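# Stand up a gift box and open its lid

## Task

A closed gift box lies on one side on the table. Turn it so it rests on its bottom, then swing its lid open until the lid is roughly upright or tilted back beyond that. Concealed magnets keep the lid's flap closed, so expect some resistance. The box must stay on the table, and the result must hold with the robot let go.

## Robot and tools

Robot: two UR-style arms, left_arm and right_arm, each ending in a 16-motor four-finger hand (left_arm has a left hand, right_arm a right hand). Scene frame: origin at table-top height midway between the arms, +z up, +x out over the table, left_arm on the +y side. Calibrated bases: left_arm at (+0.021, +0.444, 0) m, right_arm at (+0.034, -0.364, 0) m.

Hand point axes (right hand): +z runs along straight fingers toward the tips, +x across the palm away from the thumb, +y out of the palm face. On the left hand +x points toward the thumb instead. A rigid mast sticks out near the wrist and can strike things.

The row (48 numbers, each in [-1, 1]). One row covers both arms, even if one arm is idle: left dx, dy, dz, rx, ry, rz; then 16 left hand numbers; left current_limit, left speed; then the same 24 for the right arm. Pose numbers are offsets, not poses: they count from that arm's Hand target at the start of the call or action, along the Hand target's own axes. 1.0 equals 0.6 m or 180 degrees; rx, ry, rz form one rotation vector. All zeros re-commands the current Hand target. Hand numbers are absolute goal angles, scaled between each hinge's stops; 0 is a real goal, so to keep a hand as it is, copy back its hand_goal, hand_current_limit and hand_speed. Order of the 16: index_mcp, index_abd, index_pip, index_dip, middle_mcp, middle_abd, middle_pip, middle_dip, ring_mcp, ring_abd, ring_pip, ring_dip, thumb_cmc, thumb_axl, thumb_mcp, thumb_ipl. Moving toward -1 curls a finger (_mcp straight at +0.75, _pip at +0.58, _dip at +0.70); _abd is straight at 0. thumb_cmc toward -1 brings the thumb in front of the palm (straight at +0.71); thumb_axl straight at +0.68, thumb_mcp at +0.23, thumb_ipl at +0.17. current_limit maps -1..+1 to 0..550 mA (floor 11 mA); speed sets the set-point rate as (speed+1)/2 of 8.5 rad/s. Starting values: +0.4 and -0.6.

Tools:
- execute_actions(actions, cameras): actions is a list of actions; each action is up to 15 rows, one per 1/30 s step, and a short one repeats its last row. Each action is 0.5 s. Images appear only for an empty list or when cameras is given.
- move(target, speed, blend, stop_force, zero, blocking, cameras): straight-line path of each hand point toward the offsets in target (one row, or up to 15 rows, all counted from the same starting Hand targets). speed: m/s, 0.002 to 3.6, default 0.25 (turns at twice that in rad/s), one value or one per target. blend: corner rounding in m. stop_force: 3 to 120 N, ends an arm's path when its wrist sensor feels that much push; unreliable while the hand turns, and it does not detect light tipping or sliding. zero (default true) re-zeros the sensor first. blocking=false returns after 0.5 s but is not allowed with stop_force. Paths ignore obstacles and the other arm. The result adds a move: line naming the ending (done, off_target, moving, held, fault) and any limits (paced = pose clipped, held = steps withheld).
- wait(seconds 0 to 10), stop() brakes a running move, zoom_image(camera, region [x0, y0, x1, y1] pixels, at most 504 by 504), zero_wrist_force(arm), read_manual(section) for licences, finished_scene(scene) ends the scene for good.

Cameras: cam_head_left, cam_head_right, cam_left_wrist, cam_right_wrist, each 896x504.

Results give each hand point's end_effector_position (m), quat_wxyz and velocities in the scene frame, the Hand target (base for the next offsets; the hand often rests a bit short, and the next command asks again), joint positions and torques, wrist force and torque in the hand point's axes (plus the peak since last shown), and per motor hand_goal, hand_measured, hand_current_ma and hand_state (moving, goal, blocked, overload). Joint velocities may read within noise when still.

Cautions: commanded orientation is clipped to within 32 degrees of the current one per step. Arms are stiff; a target slightly beyond a solid contact can trigger a fault stop of 10 s (wrist joints fault at 25.7 N m contact torque, big joints at 138; or about 150 N outside force). A clearance check withholds commands that bring the arms close; keep the hands from pressing or gripping each other. A hand motor at 495 mA or more for 5 s shuts off for 10 s. Motors over 85 C brake the arm for 30 to 60 s. Avoid passing near an arm's own base. Don't drop or fling the box, slam it, push it off the table, or hit the table hard; move gently and slowly near contact.

Each tool is called after "Request:" in YAML: its name, and indented under it one key for each argument.

## Session

Request:
execute_actions:
  actions: []

Scene clock: 0.00 s.
left_arm: end_effector_position=(+0.4275, +0.5289, +0.2300) hand_goal=(+0.754, +0.000, +0.576, +0.696, +0.754, +0.000, +0.576, +0.696, +0.754, +0.000, +0.576, +0.696, +0.714, +0.678, +0.226, +0.168) hand_measured=(+0.754, +0.000, +0.576, +0.696, +0.754, +0.000, +0.576, +0.696, +0.754, +0.000, +0.576, +0.696, +0.714, +0.678, +0.226, +0.168) hand_current_ma=(+0, +0, +0, +0, +0, +0, +0, +0, +0, +0, +0, +0, +0, +0, +0, +0) hand_state=(goal, goal, goal, goal, goal, goal, goal, goal, goal, goal, goal, goal, goal, goal, goal, goal) hand_current_limit=0.40 hand_speed=-0.60 end_effector_quat_wxyz=(+0.000, +0.001, +1.000, +0.000) | right_arm: end_effector_position=(+0.4442, -0.4297, +0.2300) hand_goal=(+0.754, +0.000, +0.576, +0.696, +0.754, +0.000, +0.576, +0.696, +0.754, +0.000, +0.576, +0.696, +0.714, +0.678, +0.226, +0.168) hand_measured=(+0.754, +0.000, +0.576, +0.696, +0.754, +0.000, +0.576, +0.696, +0.754, +0.000, +0.576, +0.696, +0.714, +0.678, +0.226, +0.168) hand_current_ma=(+0, +0, +0, +0, +0, +0, +0, +0, +0, +0, +0, +0, +0, +0, +0, +0) hand_state=(goal, goal, goal, goal, goal, goal, goal, goal, goal, goal, goal, goal, goal, goal, goal, goal) hand_current_limit=0.40 hand_speed=-0.60 end_effector_quat_wxyz=(+0.000, +1.000, +0.023, +0.000)
Joint positions: left_arm=[3.458 -1.419 -2.042 -1.252 1.571 -1.255] | right_arm=[-0.316 -1.723 2.042 -1.89 -1.571 1.255]
Joint velocities: within noise
Joint torques (N m): no reading
Motor temperatures (°C): left_arm=[25 29 24 32 37 31] | right_arm=[28 30 28 30 31 31]
Wrist force (N): no reading
Wrist torque (N m): no reading
Wrist force, peak (N): no reading
Hand target: left_arm +0.4275, +0.5289, +0.2300; +0.000, +0.001, +1.000, +0.000 | right_arm +0.4442, -0.4297, +0.2300; +0.000, +1.000, +0.023, +0.000

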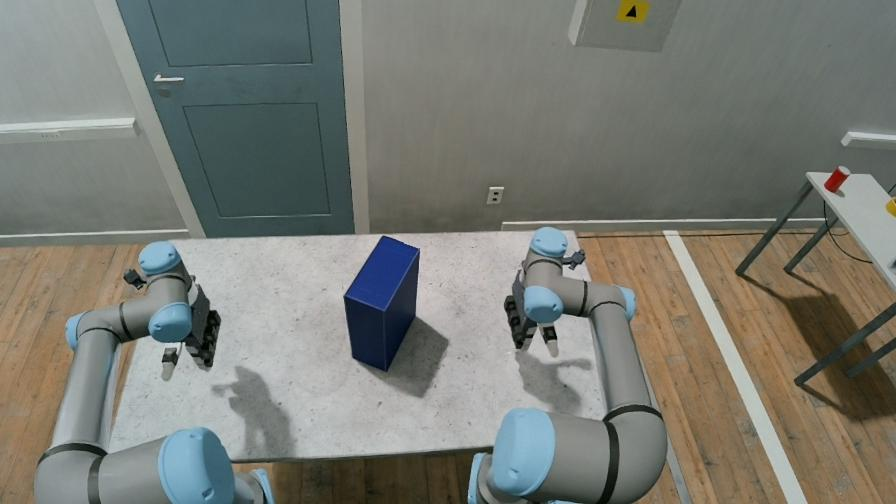

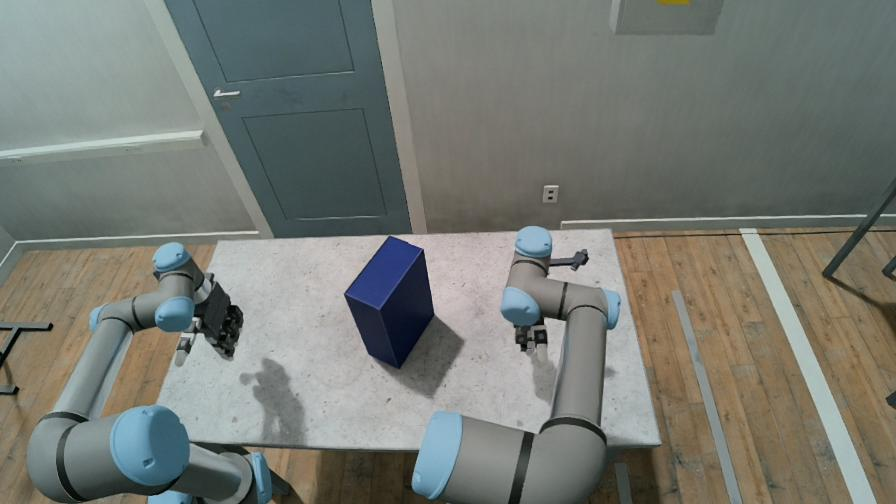

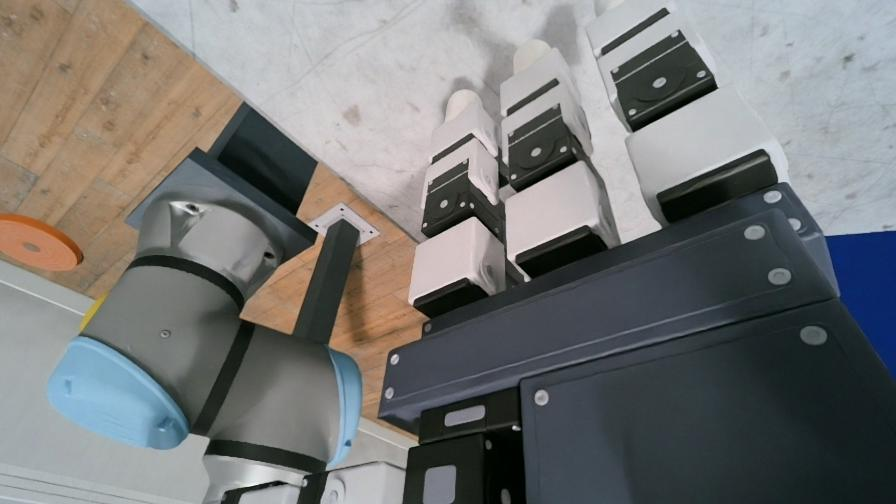

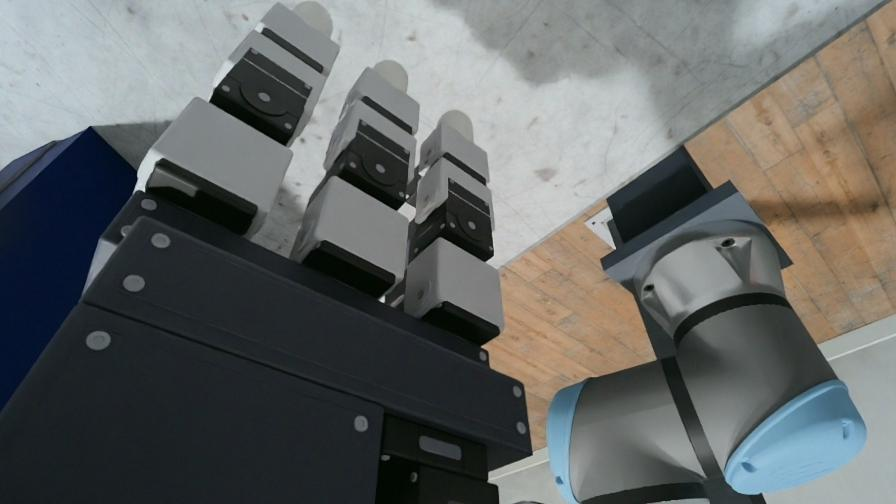

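Request:
zoom_image:
  camera: "cam_head_left"
  region: [320, 220, 470, 390]

Request:
zoom_image:
  camera: "cam_head_right"
  region: [320, 220, 470, 390]

Request:
zoom_image:
  camera: "cam_right_wrist"
  region: [0, 80, 240, 420]

Scaled by 2.965 from the camera's 896x504 image, which has a finer 1280x720 frame.

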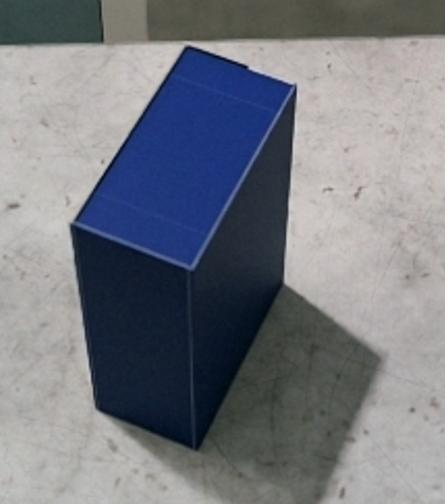

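Scaled by 2.965 from the camera's 896x504 image, which has a finer 1280x720 frame.

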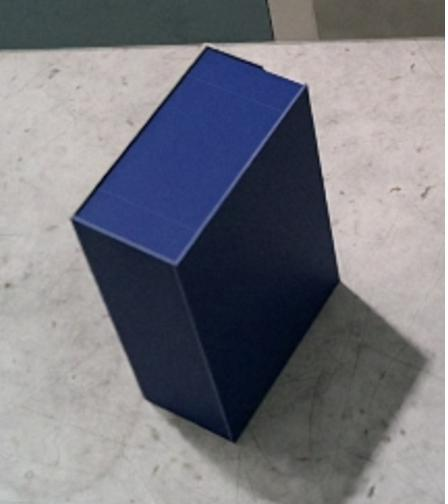

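Scaled by 1.482 from the camera's 896x504 image, which has a finer 1280x720 frame.

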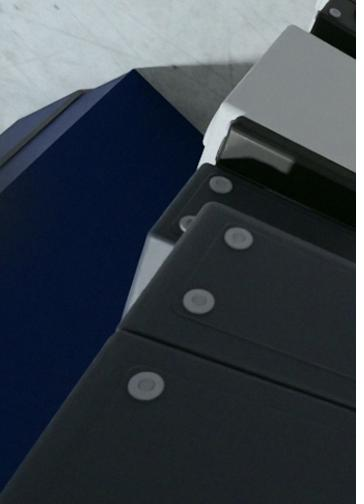

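Request:
zoom_image:
  camera: "cam_head_left"
  region: [340, 230, 425, 315]

Request:
zoom_image:
  camera: "cam_head_right"
  region: [340, 230, 430, 320]

Request:
zoom_image:
  camera: "cam_head_left"
  region: [120, 230, 300, 400]

Request:
zoom_image:
  camera: "cam_head_left"
  region: [480, 220, 660, 390]

Scaled by 5.929 from the camera's 896x504 image, which has a finer 1280x720 frame.

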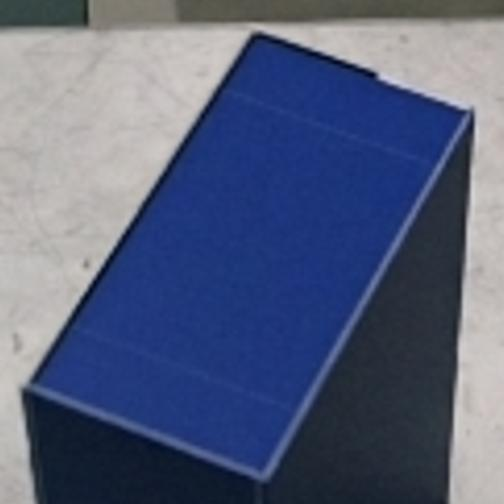

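Scaled by 5.600 from the camera's 896x504 image, which has a finer 1280x720 frame.

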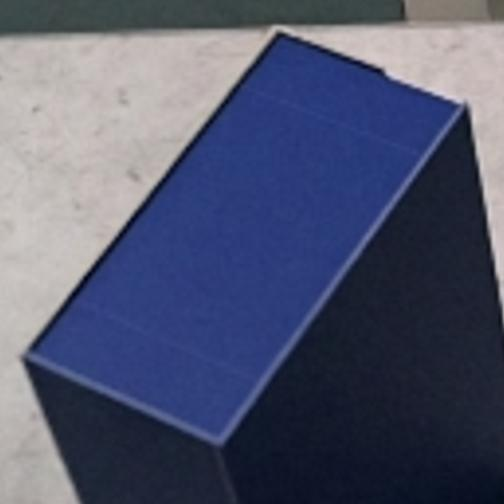

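Scaled by 2.800 from the camera's 896x504 image, which has a finer 1280x720 frame.

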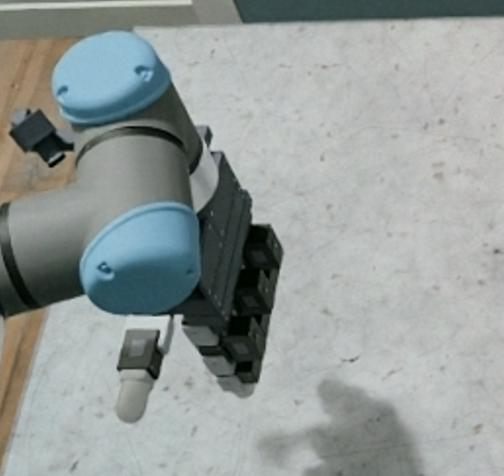

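Scaled by 2.800 from the camera's 896x504 image, which has a finer 1280x720 frame.

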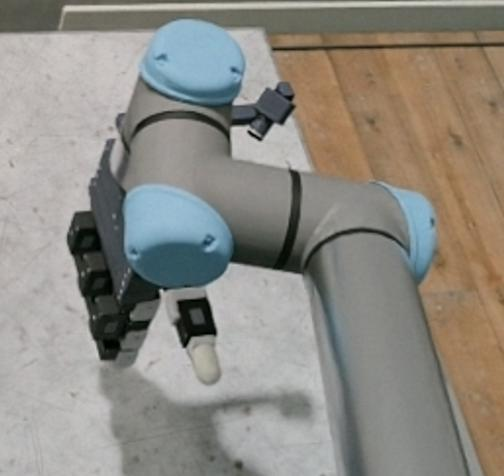

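Request:
move:
  target: [-0.2825,-0.457,-0.283,0,0,0.148,0.97,0,0.8,0.9,0.97,0,0.8,0.9,0.97,0,0.8,0.9,0.714,0.678,0.226,0.168,0.6,-0.6,-0.183,-0.260,-0.102,0.2716,0.0708,0.1518,0.754,0,0.576,0.696,0.754,0,0.576,0.696,0.754,0,0.576,0.696,0.714,0.678,0.226,0.168,0.6,-0.6]
  cameras: ["all"]

Scene clock: 198.87 s.
left_arm: end_effector_position=(+0.5967, +0.2546, +0.3998) hand_goal=(+0.970, +0.000, +0.800, +0.900, +0.970, +0.000, +0.800, +0.900, +0.970, +0.000, +0.800, +0.900, +0.714, +0.678, +0.226, +0.168) hand_measured=(+0.960, +0.000, +0.794, +0.896, +0.960, +0.000, +0.794, +0.896, +0.958, +0.000, +0.794, +0.896, +0.714, +0.678, +0.224, +0.168) hand_current_ma=(-22, +0, -9, -5, -22, +0, -11, -5, -26, +0, -9, -5, +0, -1, -4, +0) hand_state=(goal, goal, goal, goal, goal, goal, goal, goal, goal, goal, goal, goal, goal, goal, goal, goal) hand_current_limit=0.60 hand_speed=-0.60 end_effector_quat_wxyz=(+0.000, +0.231, +0.973, +0.000) | right_arm: end_effector_position=(+0.3272, -0.2789, +0.2911) hand_goal=(+0.754, +0.000, +0.576, +0.696, +0.754, +0.000, +0.576, +0.696, +0.754, +0.000, +0.576, +0.696, +0.714, +0.678, +0.226, +0.168) hand_measured=(+0.748, +0.000, +0.576, +0.696, +0.748, +0.000, +0.576, +0.696, +0.748, +0.000, +0.576, +0.696, +0.710, +0.678, +0.224, +0.168) hand_current_ma=(-13, +0, +1, +0, -11, +0, +1, +0, -11, +0, +1, +0, -9, -1, -4, +0) hand_state=(goal, goal, goal, goal, goal, goal, goal, goal, goal, goal, goal, goal, goal, goal, goal, goal) hand_current_limit=0.60 hand_speed=-0.60 end_effector_quat_wxyz=(-0.411, +0.882, -0.208, +0.097)
Joint positions: left_arm=[2.899 -1.858 -1.132 -1.722 1.571 -1.348] | right_arm=[-0.712 -2.239 2.16 -1.257 -0.722 1.262]
Joint torques (N m): left_arm=[-6.37 25.37 31.5 0.68 -1.15 1.73] | right_arm=[-5.95 -7.7 -34.28 -0.12 4.4 -1.77]
Wrist force (N): left_arm=[0.1 0.3 0.1] | right_arm=[0.0 1.6 -0.9]
Wrist torque (N m): left_arm=[-0.01 -0.01 -0.06] | right_arm=[0.06 0.11 0.22]
Wrist force, peak (N): left_arm=[0.2 0.8 0.5] | right_arm=[-0.1 1.9 -1.0]
Hand target: left_arm +0.5967, +0.2545, +0.3998; +0.000, +0.231, +0.973, +0.000 | right_arm +0.3272, -0.2789, +0.2912; -0.411, +0.882, -0.208, +0.097
Off the commanded pose: left_arm 0.000 m, 0 deg | right_arm 0.000 m, 0 deg.
move: done

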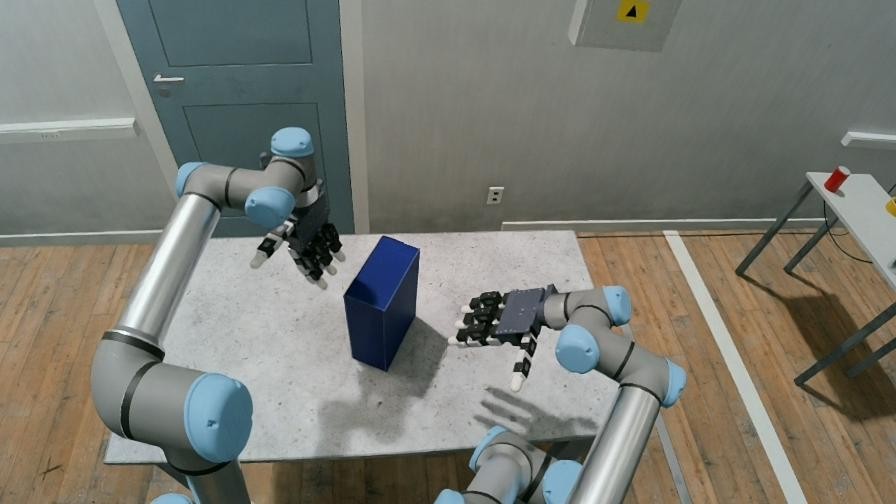

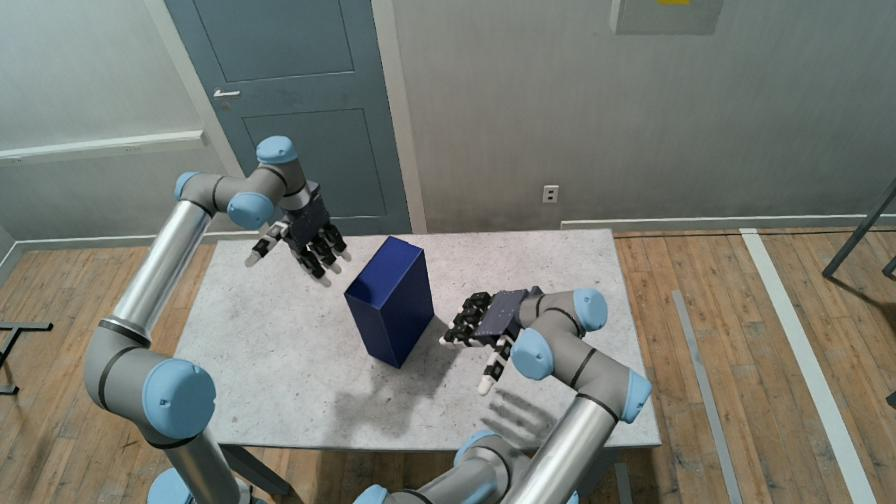

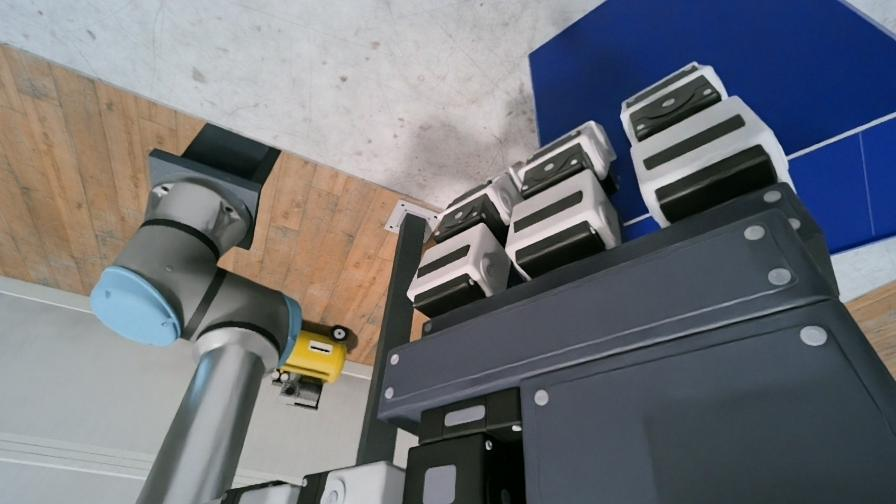

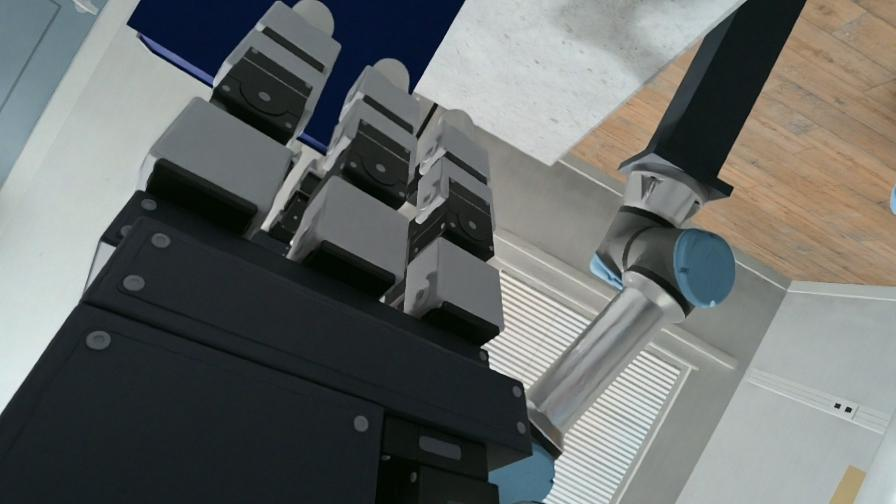

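Request:
zoom_image:
  camera: "cam_left_wrist"
  region: [500, 0, 896, 260]

Request:
zoom_image:
  camera: "cam_head_left"
  region: [240, 200, 540, 400]

Request:
zoom_image:
  camera: "cam_head_right"
  region: [240, 200, 540, 400]

Scaled by 1.273 from the camera's 896x504 image, which has a finer 1280x720 frame.

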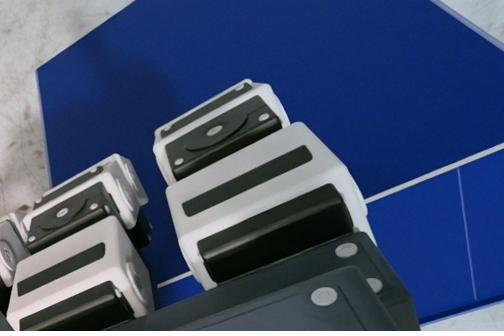

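Scaled by 1.680 from the camera's 896x504 image, which has a finer 1280x720 frame.

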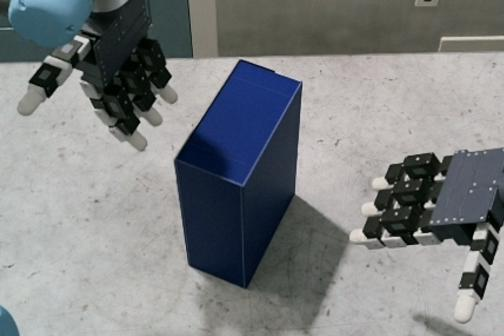

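Scaled by 1.680 from the camera's 896x504 image, which has a finer 1280x720 frame.

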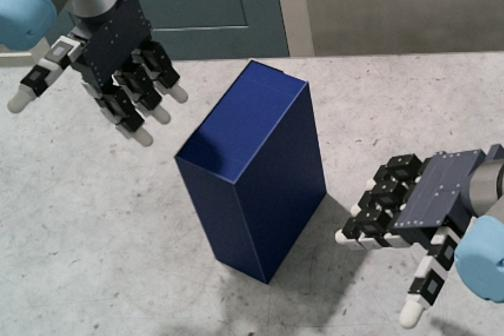

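Request:
move:
  target: [0,-0.13,0,0,0,0,0.97,0,0.8,0.9,0.97,0,0.8,0.9,0.97,0,0.8,0.9,0.714,0.678,0.226,0.168,0.6,-0.6,0,-0.075,0.0894,0,0,0,0.754,0,0.576,0.696,0.754,0,0.576,0.696,0.754,0,0.576,0.696,0.714,0.678,0.226,0.168,0.8,-0.6]
  speed: 0.12

Request:
move:
  target: [0,-0.06,0,0,0,0,0.97,0,0.8,0.9,0.97,0,0.8,0.9,0.97,0,0.8,0.9,0.714,0.678,0.226,0.168,0.6,-0.6,0,0,0,0,0,0,0.754,0,0.576,0.696,0.754,0,0.576,0.696,0.754,0,0.576,0.696,0.714,0.678,0.226,0.168,0.8,-0.6]
  speed: 0.04
  cameras: ["all"]

Scene clock: 266.60 s.
left_arm: end_effector_position=(+0.5617, +0.1849, +0.3998) hand_goal=(+0.970, +0.000, +0.800, +0.900, +0.970, +0.000, +0.800, +0.900, +0.970, +0.000, +0.800, +0.900, +0.714, +0.678, +0.226, +0.168) hand_measured=(+0.956, +0.000, +0.794, +0.898, +0.958, +0.000, +0.794, +0.896, +0.958, +0.000, +0.794, +0.896, +0.714, +0.678, +0.224, +0.168) hand_current_ma=(-30, +0, -9, -4, -26, +0, -11, -5, -26, +0, -9, -5, +0, -1, -4, +0) hand_state=(goal, goal, goal, goal, goal, goal, goal, goal, goal, goal, goal, goal, goal, goal, goal, goal) hand_current_limit=0.60 hand_speed=-0.60 end_effector_quat_wxyz=(+0.000, +0.231, +0.973, +0.000) | right_arm: end_effector_position=(+0.3585, -0.2163, +0.2912) hand_goal=(+0.754, +0.000, +0.576, +0.696, +0.754, +0.000, +0.576, +0.696, +0.754, +0.000, +0.576, +0.696, +0.714, +0.678, +0.226, +0.168) hand_measured=(+0.748, +0.000, +0.576, +0.696, +0.748, +0.000, +0.576, +0.696, +0.748, +0.000, +0.576, +0.696, +0.708, +0.678, +0.224, +0.168) hand_current_ma=(-13, +0, +1, +0, -12, +0, +1, +0, -12, +0, +1, +0, -10, -1, -4, +0) hand_state=(goal, goal, goal, goal, goal, goal, goal, goal, goal, goal, goal, goal, goal, goal, goal, goal) hand_current_limit=0.80 hand_speed=-0.60 end_effector_quat_wxyz=(-0.411, +0.882, -0.208, +0.097)
Joint positions: left_arm=[2.773 -1.869 -1.117 -1.726 1.571 -1.475] | right_arm=[-0.423 -2.146 2.211 -1.739 -0.702 1.706]
Joint torques (N m): left_arm=[-5.82 25.6 31.34 0.51 1.52 -1.03] | right_arm=[7.09 13.87 -16.93 -4.13 -1.62 2.21]
Wrist force (N): left_arm=[0.1 1.0 -0.7] | right_arm=[-0.1 1.1 -1.6]
Wrist torque (N m): left_arm=[0.03 0.01 0.10] | right_arm=[0.16 0.11 0.00]
Wrist force, peak (N): left_arm=[0.0 2.1 -0.7] | right_arm=[0.2 1.8 -1.7]
Hand target: left_arm +0.5616, +0.1849, +0.3998; +0.000, +0.231, +0.973, +0.000 | right_arm +0.3585, -0.2163, +0.2912; -0.411, +0.882, -0.208, +0.097
Off the commanded pose: left_arm 0.000 m, 0 deg | right_arm 0.000 m, 0 deg.
move: done

Scene clock: 267.93 s.
left_arm: end_effector_position=(+0.5455, +0.1529, +0.3998) hand_goal=(+0.970, +0.000, +0.800, +0.900, +0.970, +0.000, +0.800, +0.900, +0.970, +0.000, +0.800, +0.900, +0.714, +0.678, +0.226, +0.168) hand_measured=(+0.958, +0.000, +0.794, +0.898, +0.958, +0.000, +0.794, +0.898, +0.958, +0.000, +0.794, +0.896, +0.714, +0.678, +0.224, +0.168) hand_current_ma=(-29, +0, -9, -4, -25, +0, -11, -4, -26, +0, -9, -5, +0, -1, -4, +0) hand_state=(goal, goal, goal, goal, goal, goal, goal, goal, goal, goal, goal, goal, goal, goal, goal, goal) hand_current_limit=0.60 hand_speed=-0.60 end_effector_quat_wxyz=(+0.000, +0.231, +0.973, +0.000) | right_arm: end_effector_position=(+0.3585, -0.2163, +0.2912) hand_goal=(+0.754, +0.000, +0.576, +0.696, +0.754, +0.000, +0.576, +0.696, +0.754, +0.000, +0.576, +0.696, +0.714, +0.678, +0.226, +0.168) hand_measured=(+0.748, +0.000, +0.576, +0.696, +0.748, +0.000, +0.576, +0.696, +0.748, +0.000, +0.576, +0.696, +0.708, +0.678, +0.224, +0.168) hand_current_ma=(-13, +0, +1, +0, -12, +0, +1, +0, -12, +0, +1, +0, -10, -1, -4, +0) hand_state=(goal, goal, goal, goal, goal, goal, goal, goal, goal, goal, goal, goal, goal, goal, goal, goal) hand_current_limit=0.80 hand_speed=-0.60 end_effector_quat_wxyz=(-0.411, +0.882, -0.208, +0.097)
Joint positions: left_arm=[2.715 -1.883 -1.098 -1.731 1.571 -1.533] | right_arm=[-0.423 -2.146 2.211 -1.74 -0.703 1.706]
Joint torques (N m): left_arm=[-6.85 27.19 32.33 0.47 -0.48 -1.3] | right_arm=[6.8 13.79 -16.17 -4.23 -1.56 2.22]
Wrist force (N): left_arm=[-0.2 0.2 -0.2] | right_arm=[-0.1 1.2 -1.6]
Wrist torque (N m): left_arm=[-0.07 0.03 0.09] | right_arm=[0.17 0.11 0.00]
Wrist force, peak (N): left_arm=[-0.1 1.4 -0.9] | right_arm=[0.2 1.2 -1.8]
Hand target: left_arm +0.5455, +0.1527, +0.3998; +0.000, +0.231, +0.973, +0.000 | right_arm +0.3585, -0.2163, +0.2912; -0.411, +0.882, -0.208, +0.097
Off the commanded pose: left_arm 0.000 m, 0 deg | right_arm 0.000 m, 0 deg.
move: done

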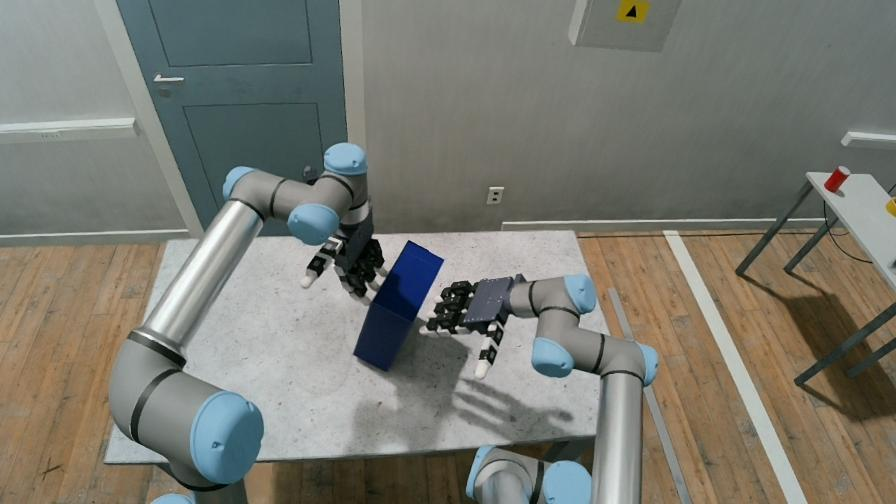

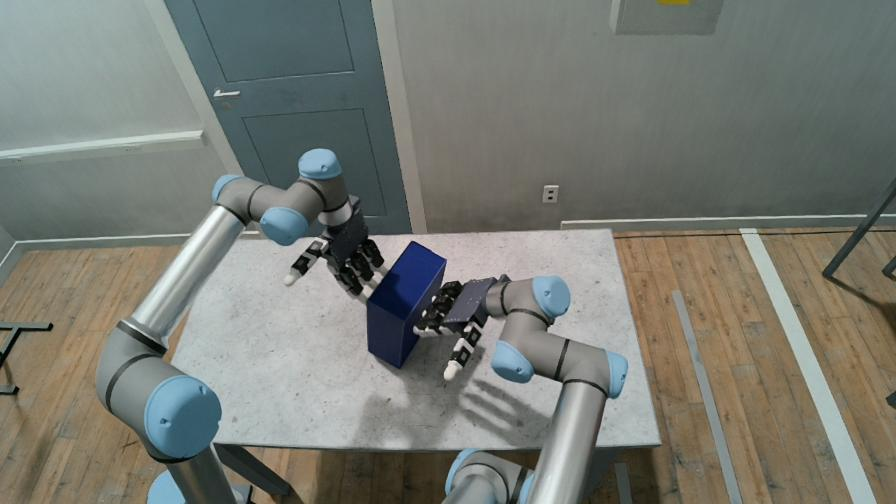

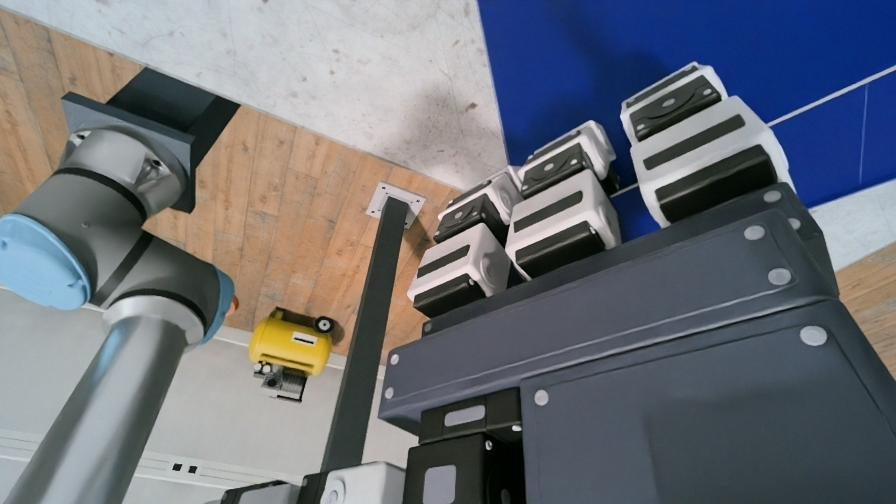

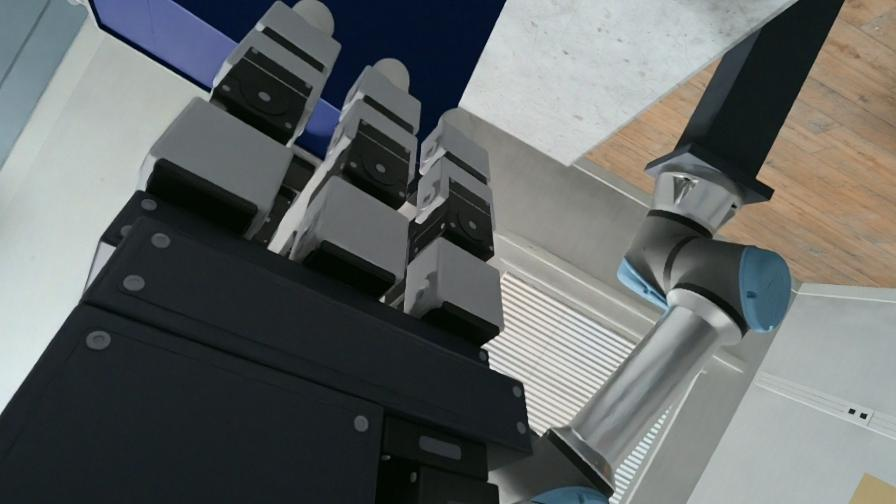

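Request:
move:
  target: [0,-0.05,0,0,0,0,0.97,0,0.8,0.9,0.97,0,0.8,0.9,0.97,0,0.8,0.9,0.714,0.678,0.226,0.168,0.6,-0.6,0,0,0,0,0,0,0.754,0,0.576,0.696,0.754,0,0.576,0.696,0.754,0,0.576,0.696,0.714,0.678,0.226,0.168,0.8,-0.6]
  speed: 0.03
  cameras: ["cam_head_left","cam_head_right","cam_right_wrist"]

Scene clock: 278.40 s.
left_arm: end_effector_position=(+0.5321, +0.1261, +0.3998) hand_goal=(+0.970, +0.000, +0.800, +0.900, +0.970, +0.000, +0.800, +0.900, +0.970, +0.000, +0.800, +0.900, +0.714, +0.678, +0.226, +0.168) hand_measured=(+0.946, +0.002, +0.800, +0.910, +0.948, +0.002, +0.798, +0.906, +0.950, +0.002, +0.798, +0.904, +0.714, +0.678, +0.224, +0.168) hand_current_ma=(-65, +2, +1, +19, -56, +2, -2, +13, -52, +1, -2, +8, +0, -1, -4, +0) hand_state=(blocked, goal, goal, goal, blocked, goal, goal, goal, blocked, goal, goal, goal, goal, goal, goal, goal) hand_current_limit=0.60 hand_speed=-0.60 end_effector_quat_wxyz=(+0.000, +0.231, +0.973, +0.000) | right_arm: end_effector_position=(+0.3585, -0.2163, +0.2912) hand_goal=(+0.754, +0.000, +0.576, +0.696, +0.754, +0.000, +0.576, +0.696, +0.754, +0.000, +0.576, +0.696, +0.714, +0.678, +0.226, +0.168) hand_measured=(+0.708, +0.000, +0.556, +0.688, +0.708, +0.000, +0.552, +0.686, +0.706, +0.000, +0.552, +0.686, +0.708, +0.678, +0.224, +0.168) hand_current_ma=(-155, +0, -49, -17, -153, +0, -62, -20, -161, +0, -62, -23, -10, -1, -4, +0) hand_state=(blocked, goal, goal, goal, blocked, goal, blocked, goal, blocked, goal, blocked, goal, goal, goal, goal, goal) hand_current_limit=0.80 hand_speed=-0.60 end_effector_quat_wxyz=(-0.411, +0.882, -0.208, +0.097)
Joint positions: left_arm=[2.666 -1.899 -1.077 -1.736 1.571 -1.581] | right_arm=[-0.423 -2.146 2.211 -1.74 -0.703 1.706]
Joint torques (N m): left_arm=[-13.27 17.96 26.58 -0.77 -1.06 -1.08] | right_arm=[6.79 13.55 -16.58 -3.8 1.86 2.19]
Wrist force (N): left_arm=[0.5 12.8 -13.5] | right_arm=[0.2 6.8 -14.4]
Wrist torque (N m): left_arm=[1.00 -0.12 -0.03] | right_arm=[0.60 0.32 0.16]
Wrist force, peak (N): left_arm=[0.3 12.8 -14.1] | right_arm=[0.1 6.1 -15.0]
Hand target: left_arm +0.5320, +0.1259, +0.3998; +0.000, +0.231, +0.973, +0.000 | right_arm +0.3585, -0.2163, +0.2912; -0.411, +0.882, -0.208, +0.097
Off the commanded pose: left_arm 0.000 m, 0 deg | right_arm 0.000 m, 0 deg.
move: done
Images, in order (width x height): cam_head_left 896x504, cam_head_right 896x504, cam_right_wrist 896x504.

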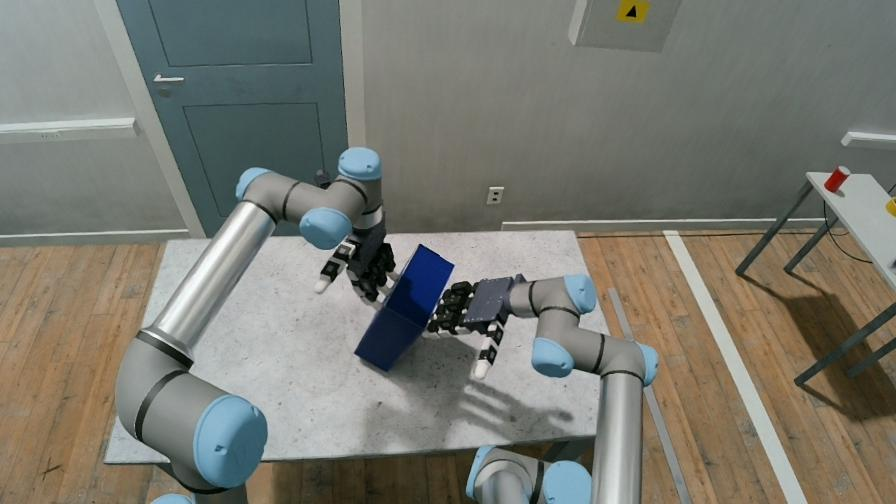

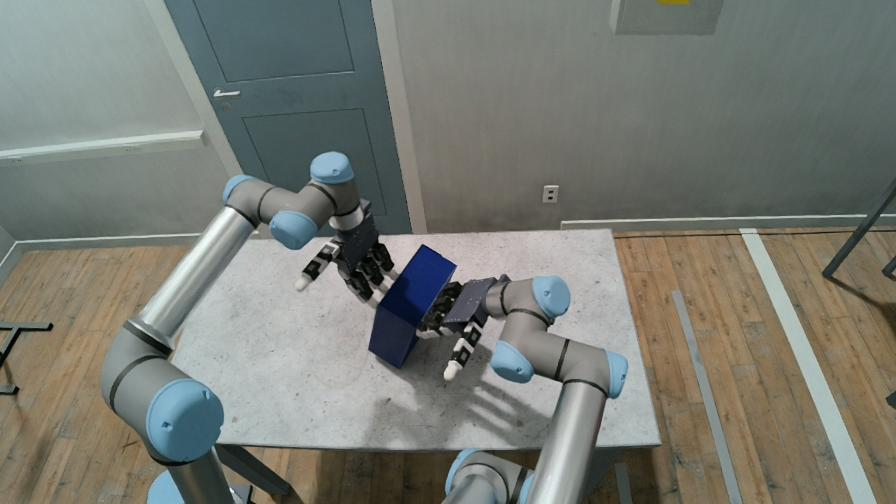

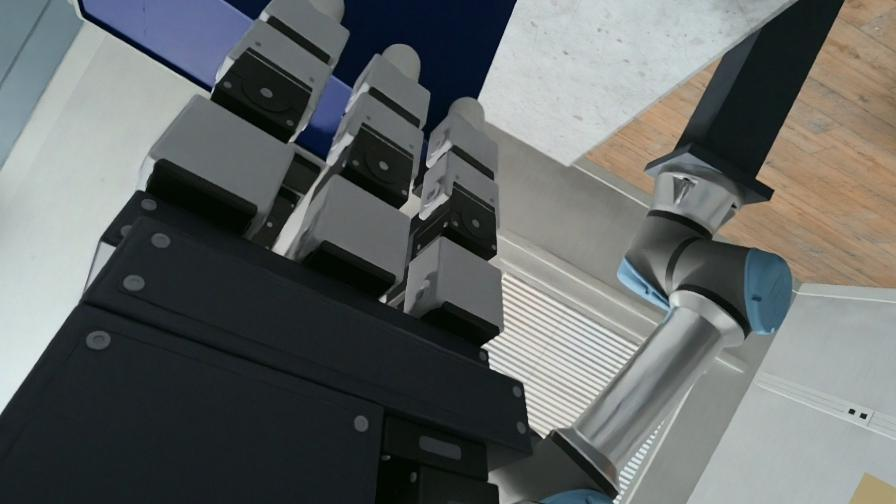

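Request:
move:
  target: [0,-0.09,0,0,0,0,0.97,0,0.8,0.9,0.97,0,0.8,0.9,0.97,0,0.8,0.9,0.714,0.678,0.226,0.168,0.6,-0.6,0,0.1107,-0.0593,0,0,0,0.754,0,0.576,0.696,0.754,0,0.576,0.696,0.754,0,0.576,0.696,0.714,0.678,0.226,0.168,0.8,-0.6]
  speed: 0.05
  cameras: ["cam_head_left","cam_head_right","cam_right_wrist"]

Scene clock: 308.50 s.
left_arm: end_effector_position=(+0.5077, +0.0777, +0.3998) hand_goal=(+0.970, +0.000, +0.800, +0.900, +0.970, +0.000, +0.800, +0.900, +0.970, +0.000, +0.800, +0.900, +0.714, +0.678, +0.226, +0.168) hand_measured=(+0.958, +0.000, +0.802, +0.902, +0.960, +0.000, +0.802, +0.902, +0.958, +0.000, +0.802, +0.902, +0.714, +0.678, +0.224, +0.168) hand_current_ma=(-24, +1, +1, +3, -24, +1, +1, +4, -30, +1, +1, +4, +0, -1, -4, +0) hand_state=(goal, goal, goal, goal, goal, goal, goal, goal, goal, goal, goal, goal, goal, goal, goal, goal) hand_current_limit=0.60 hand_speed=-0.60 end_effector_quat_wxyz=(+0.000, +0.231, +0.973, +0.000) | right_arm: end_effector_position=(+0.3273, -0.2788, +0.2632) hand_goal=(+0.754, +0.000, +0.576, +0.696, +0.754, +0.000, +0.576, +0.696, +0.754, +0.000, +0.576, +0.696, +0.714, +0.678, +0.226, +0.168) hand_measured=(+0.730, +0.000, +0.568, +0.690, +0.728, +0.000, +0.564, +0.690, +0.728, +0.000, +0.564, +0.688, +0.708, +0.678, +0.224, +0.168) hand_current_ma=(-72, +1, -18, -10, -73, +1, -25, -12, -78, +1, -25, -15, -10, -1, -4, +0) hand_state=(blocked, goal, goal, goal, blocked, goal, goal, goal, blocked, goal, goal, goal, goal, goal, goal, goal) hand_current_limit=0.80 hand_speed=-0.60 end_effector_quat_wxyz=(-0.411, +0.882, -0.208, +0.097)
Joint positions: left_arm=[2.581 -1.937 -1.024 -1.751 1.571 -1.667] | right_arm=[-0.712 -2.243 2.233 -1.326 -0.722 1.263]
Joint torques (N m): left_arm=[-5.97 29.65 31.72 0.5 1 -1.29] | right_arm=[-5.88 -8.1 -35.92 -0.15 -1.18 -1.91]
Wrist force (N): left_arm=[-0.4 0.3 -0.2] | right_arm=[0.2 2.1 -1.1]
Wrist torque (N m): left_arm=[-0.02 0.05 0.04] | right_arm=[-0.05 0.08 0.22]
Wrist force, peak (N): left_arm=[0.4 13.0 -14.4] | right_arm=[-0.3 6.3 -15.3]
Hand target: left_arm +0.5077, +0.0777, +0.3998; +0.000, +0.231, +0.973, +0.000 | right_arm +0.3272, -0.2789, +0.2632; -0.411, +0.882, -0.208, +0.097
Off the commanded pose: left_arm 0.000 m, 0 deg | right_arm 0.000 m, 0 deg.
move: done
Images, in order (width x height): cam_head_left 896x504, cam_head_right 896x504, cam_right_wrist 896x504.

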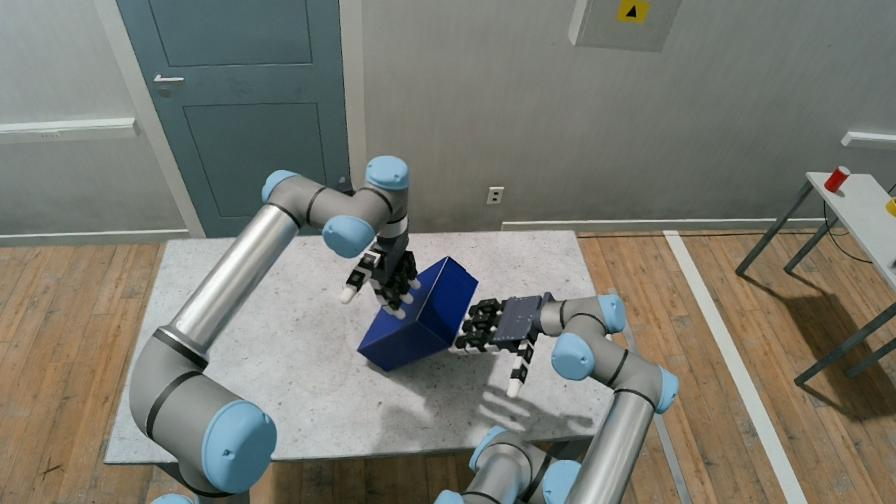

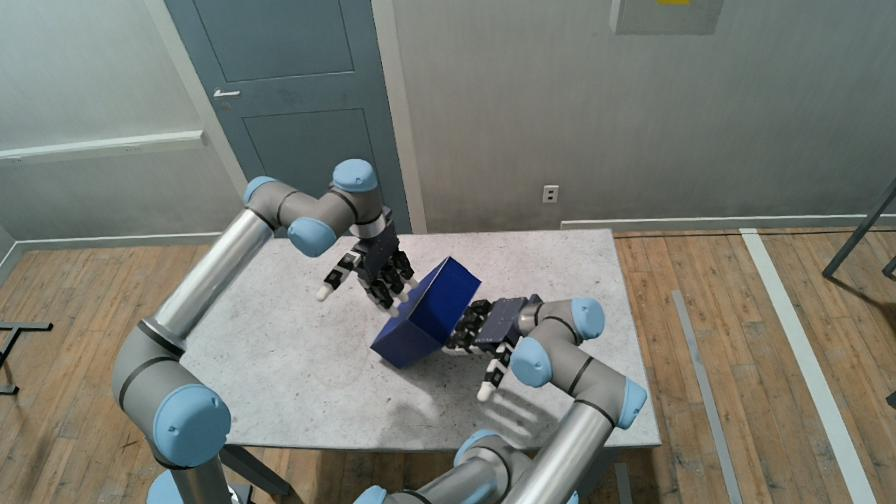

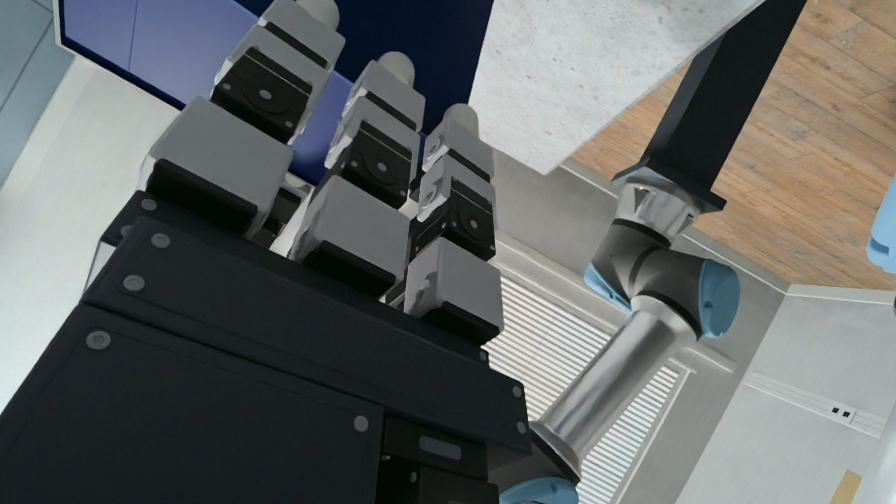

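Request:
move:
  target:
    - [0,0.05,0,0,0,0,0.97,0,0.8,0.9,0.97,0,0.8,0.9,0.97,0,0.8,0.9,0.714,0.678,0.226,0.168,0.6,-0.6,0,0.0786,-0.021,0,0,0,0.754,0,0.576,0.696,0.754,0,0.576,0.696,0.754,0,0.576,0.696,0.714,0.678,0.226,0.168,0.8,-0.6]
    - [0,0.05,0,0,0,0,0.97,0,0.8,0.9,0.97,0,0.8,0.9,0.97,0,0.8,0.9,0.714,0.678,0.226,0.168,0.6,-0.6,0,0.1595,-0.0293,0,0,0,0.754,0,0.576,0.696,0.754,0,0.576,0.696,0.754,0,0.576,0.696,0.714,0.678,0.226,0.168,0.8,-0.6]
  speed: 0.05
  blend: 0.02
  cameras: ["cam_head_left","cam_head_right","cam_right_wrist"]

Scene clock: 325.73 s.
left_arm: end_effector_position=(+0.5212, +0.1045, +0.3998) hand_goal=(+0.970, +0.000, +0.800, +0.900, +0.970, +0.000, +0.800, +0.900, +0.970, +0.000, +0.800, +0.900, +0.714, +0.678, +0.226, +0.168) hand_measured=(+0.960, +0.000, +0.802, +0.902, +0.960, +0.000, +0.802, +0.902, +0.958, +0.000, +0.802, +0.902, +0.714, +0.678, +0.224, +0.168) hand_current_ma=(-23, +1, +1, +3, -23, +1, +1, +4, -29, +1, +1, +4, +0, -1, -4, +0) hand_state=(goal, goal, goal, goal, goal, goal, goal, goal, goal, goal, goal, goal, goal, goal, goal, goal) hand_current_limit=0.60 hand_speed=-0.60 end_effector_quat_wxyz=(+0.000, +0.231, +0.973, +0.000) | right_arm: end_effector_position=(+0.2938, -0.3459, +0.2012) hand_goal=(+0.754, +0.000, +0.576, +0.696, +0.754, +0.000, +0.576, +0.696, +0.754, +0.000, +0.576, +0.696, +0.714, +0.678, +0.226, +0.168) hand_measured=(+0.730, +0.000, +0.568, +0.690, +0.728, +0.000, +0.564, +0.690, +0.728, +0.002, +0.564, +0.688, +0.708, +0.678, +0.224, +0.168) hand_current_ma=(-72, +1, -18, -10, -73, +1, -25, -12, -78, +1, -25, -15, -10, -1, -4, +0) hand_state=(blocked, goal, goal, goal, blocked, goal, goal, goal, blocked, goal, goal, goal, goal, goal, goal, goal) hand_current_limit=0.80 hand_speed=-0.60 end_effector_quat_wxyz=(-0.411, +0.882, -0.208, +0.097)
Joint positions: left_arm=[2.628 -1.915 -1.056 -1.742 1.571 -1.62] | right_arm=[-1.037 -2.256 2.323 -1.098 -0.847 0.835]
Joint torques (N m): left_arm=[6.1 55.23 9.49 4.92 -1.5 1.62] | right_arm=[-5.74 19.08 -15.88 0.78 -1.46 -1.62]
Wrist force (N): left_arm=[-0.1 0.4 -0.1] | right_arm=[0.1 2.8 -0.5]
Wrist torque (N m): left_arm=[-0.02 0.02 -0.10] | right_arm=[-0.18 0.09 0.27]
Wrist force, peak (N): left_arm=[-0.6 0.3 -0.4] | right_arm=[-0.1 4.0 -0.1]
Hand target: left_arm +0.5212, +0.1045, +0.3998; +0.000, +0.231, +0.973, +0.000 | right_arm +0.2937, -0.3459, +0.2012; -0.411, +0.882, -0.208, +0.097
Off the commanded pose: left_arm 0.000 m, 0 deg | right_arm 0.000 m, 0 deg.
move: done
Images, in order (width x height): cam_head_left 896x504, cam_head_right 896x504, cam_right_wrist 896x504.

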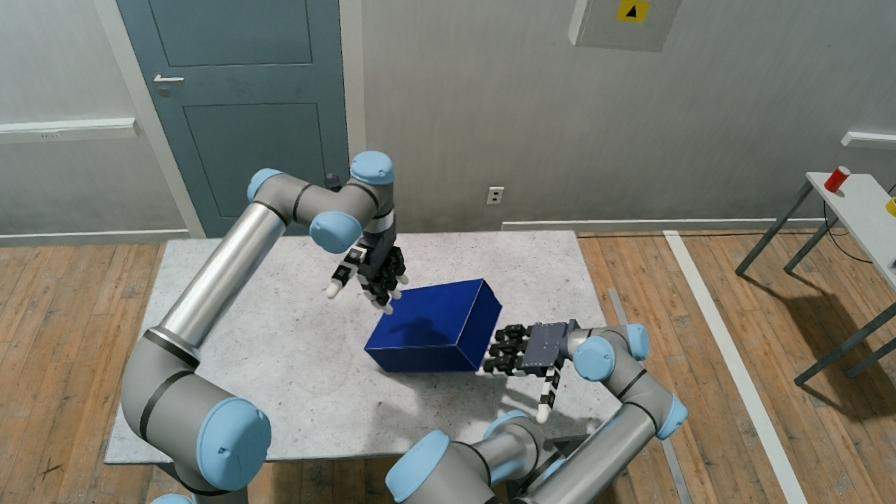

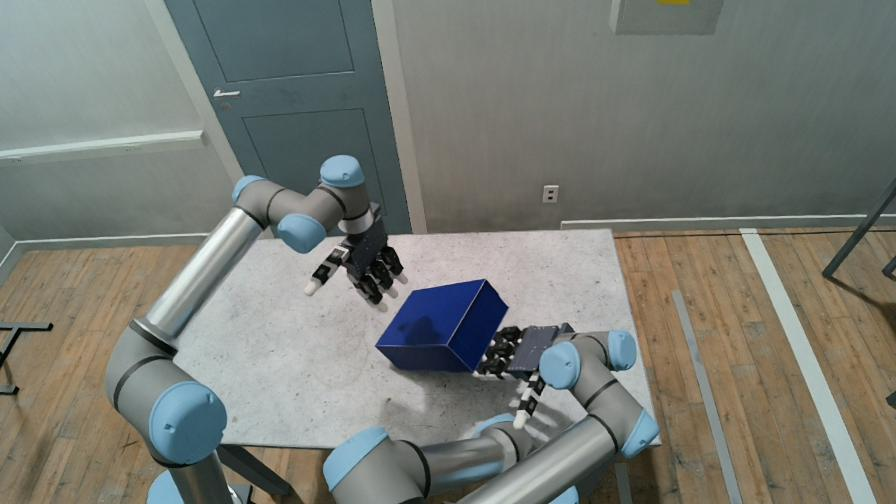

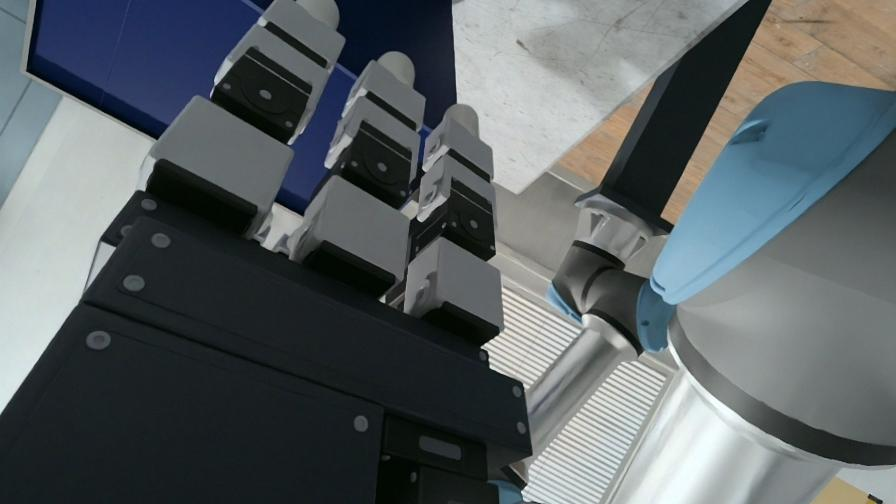

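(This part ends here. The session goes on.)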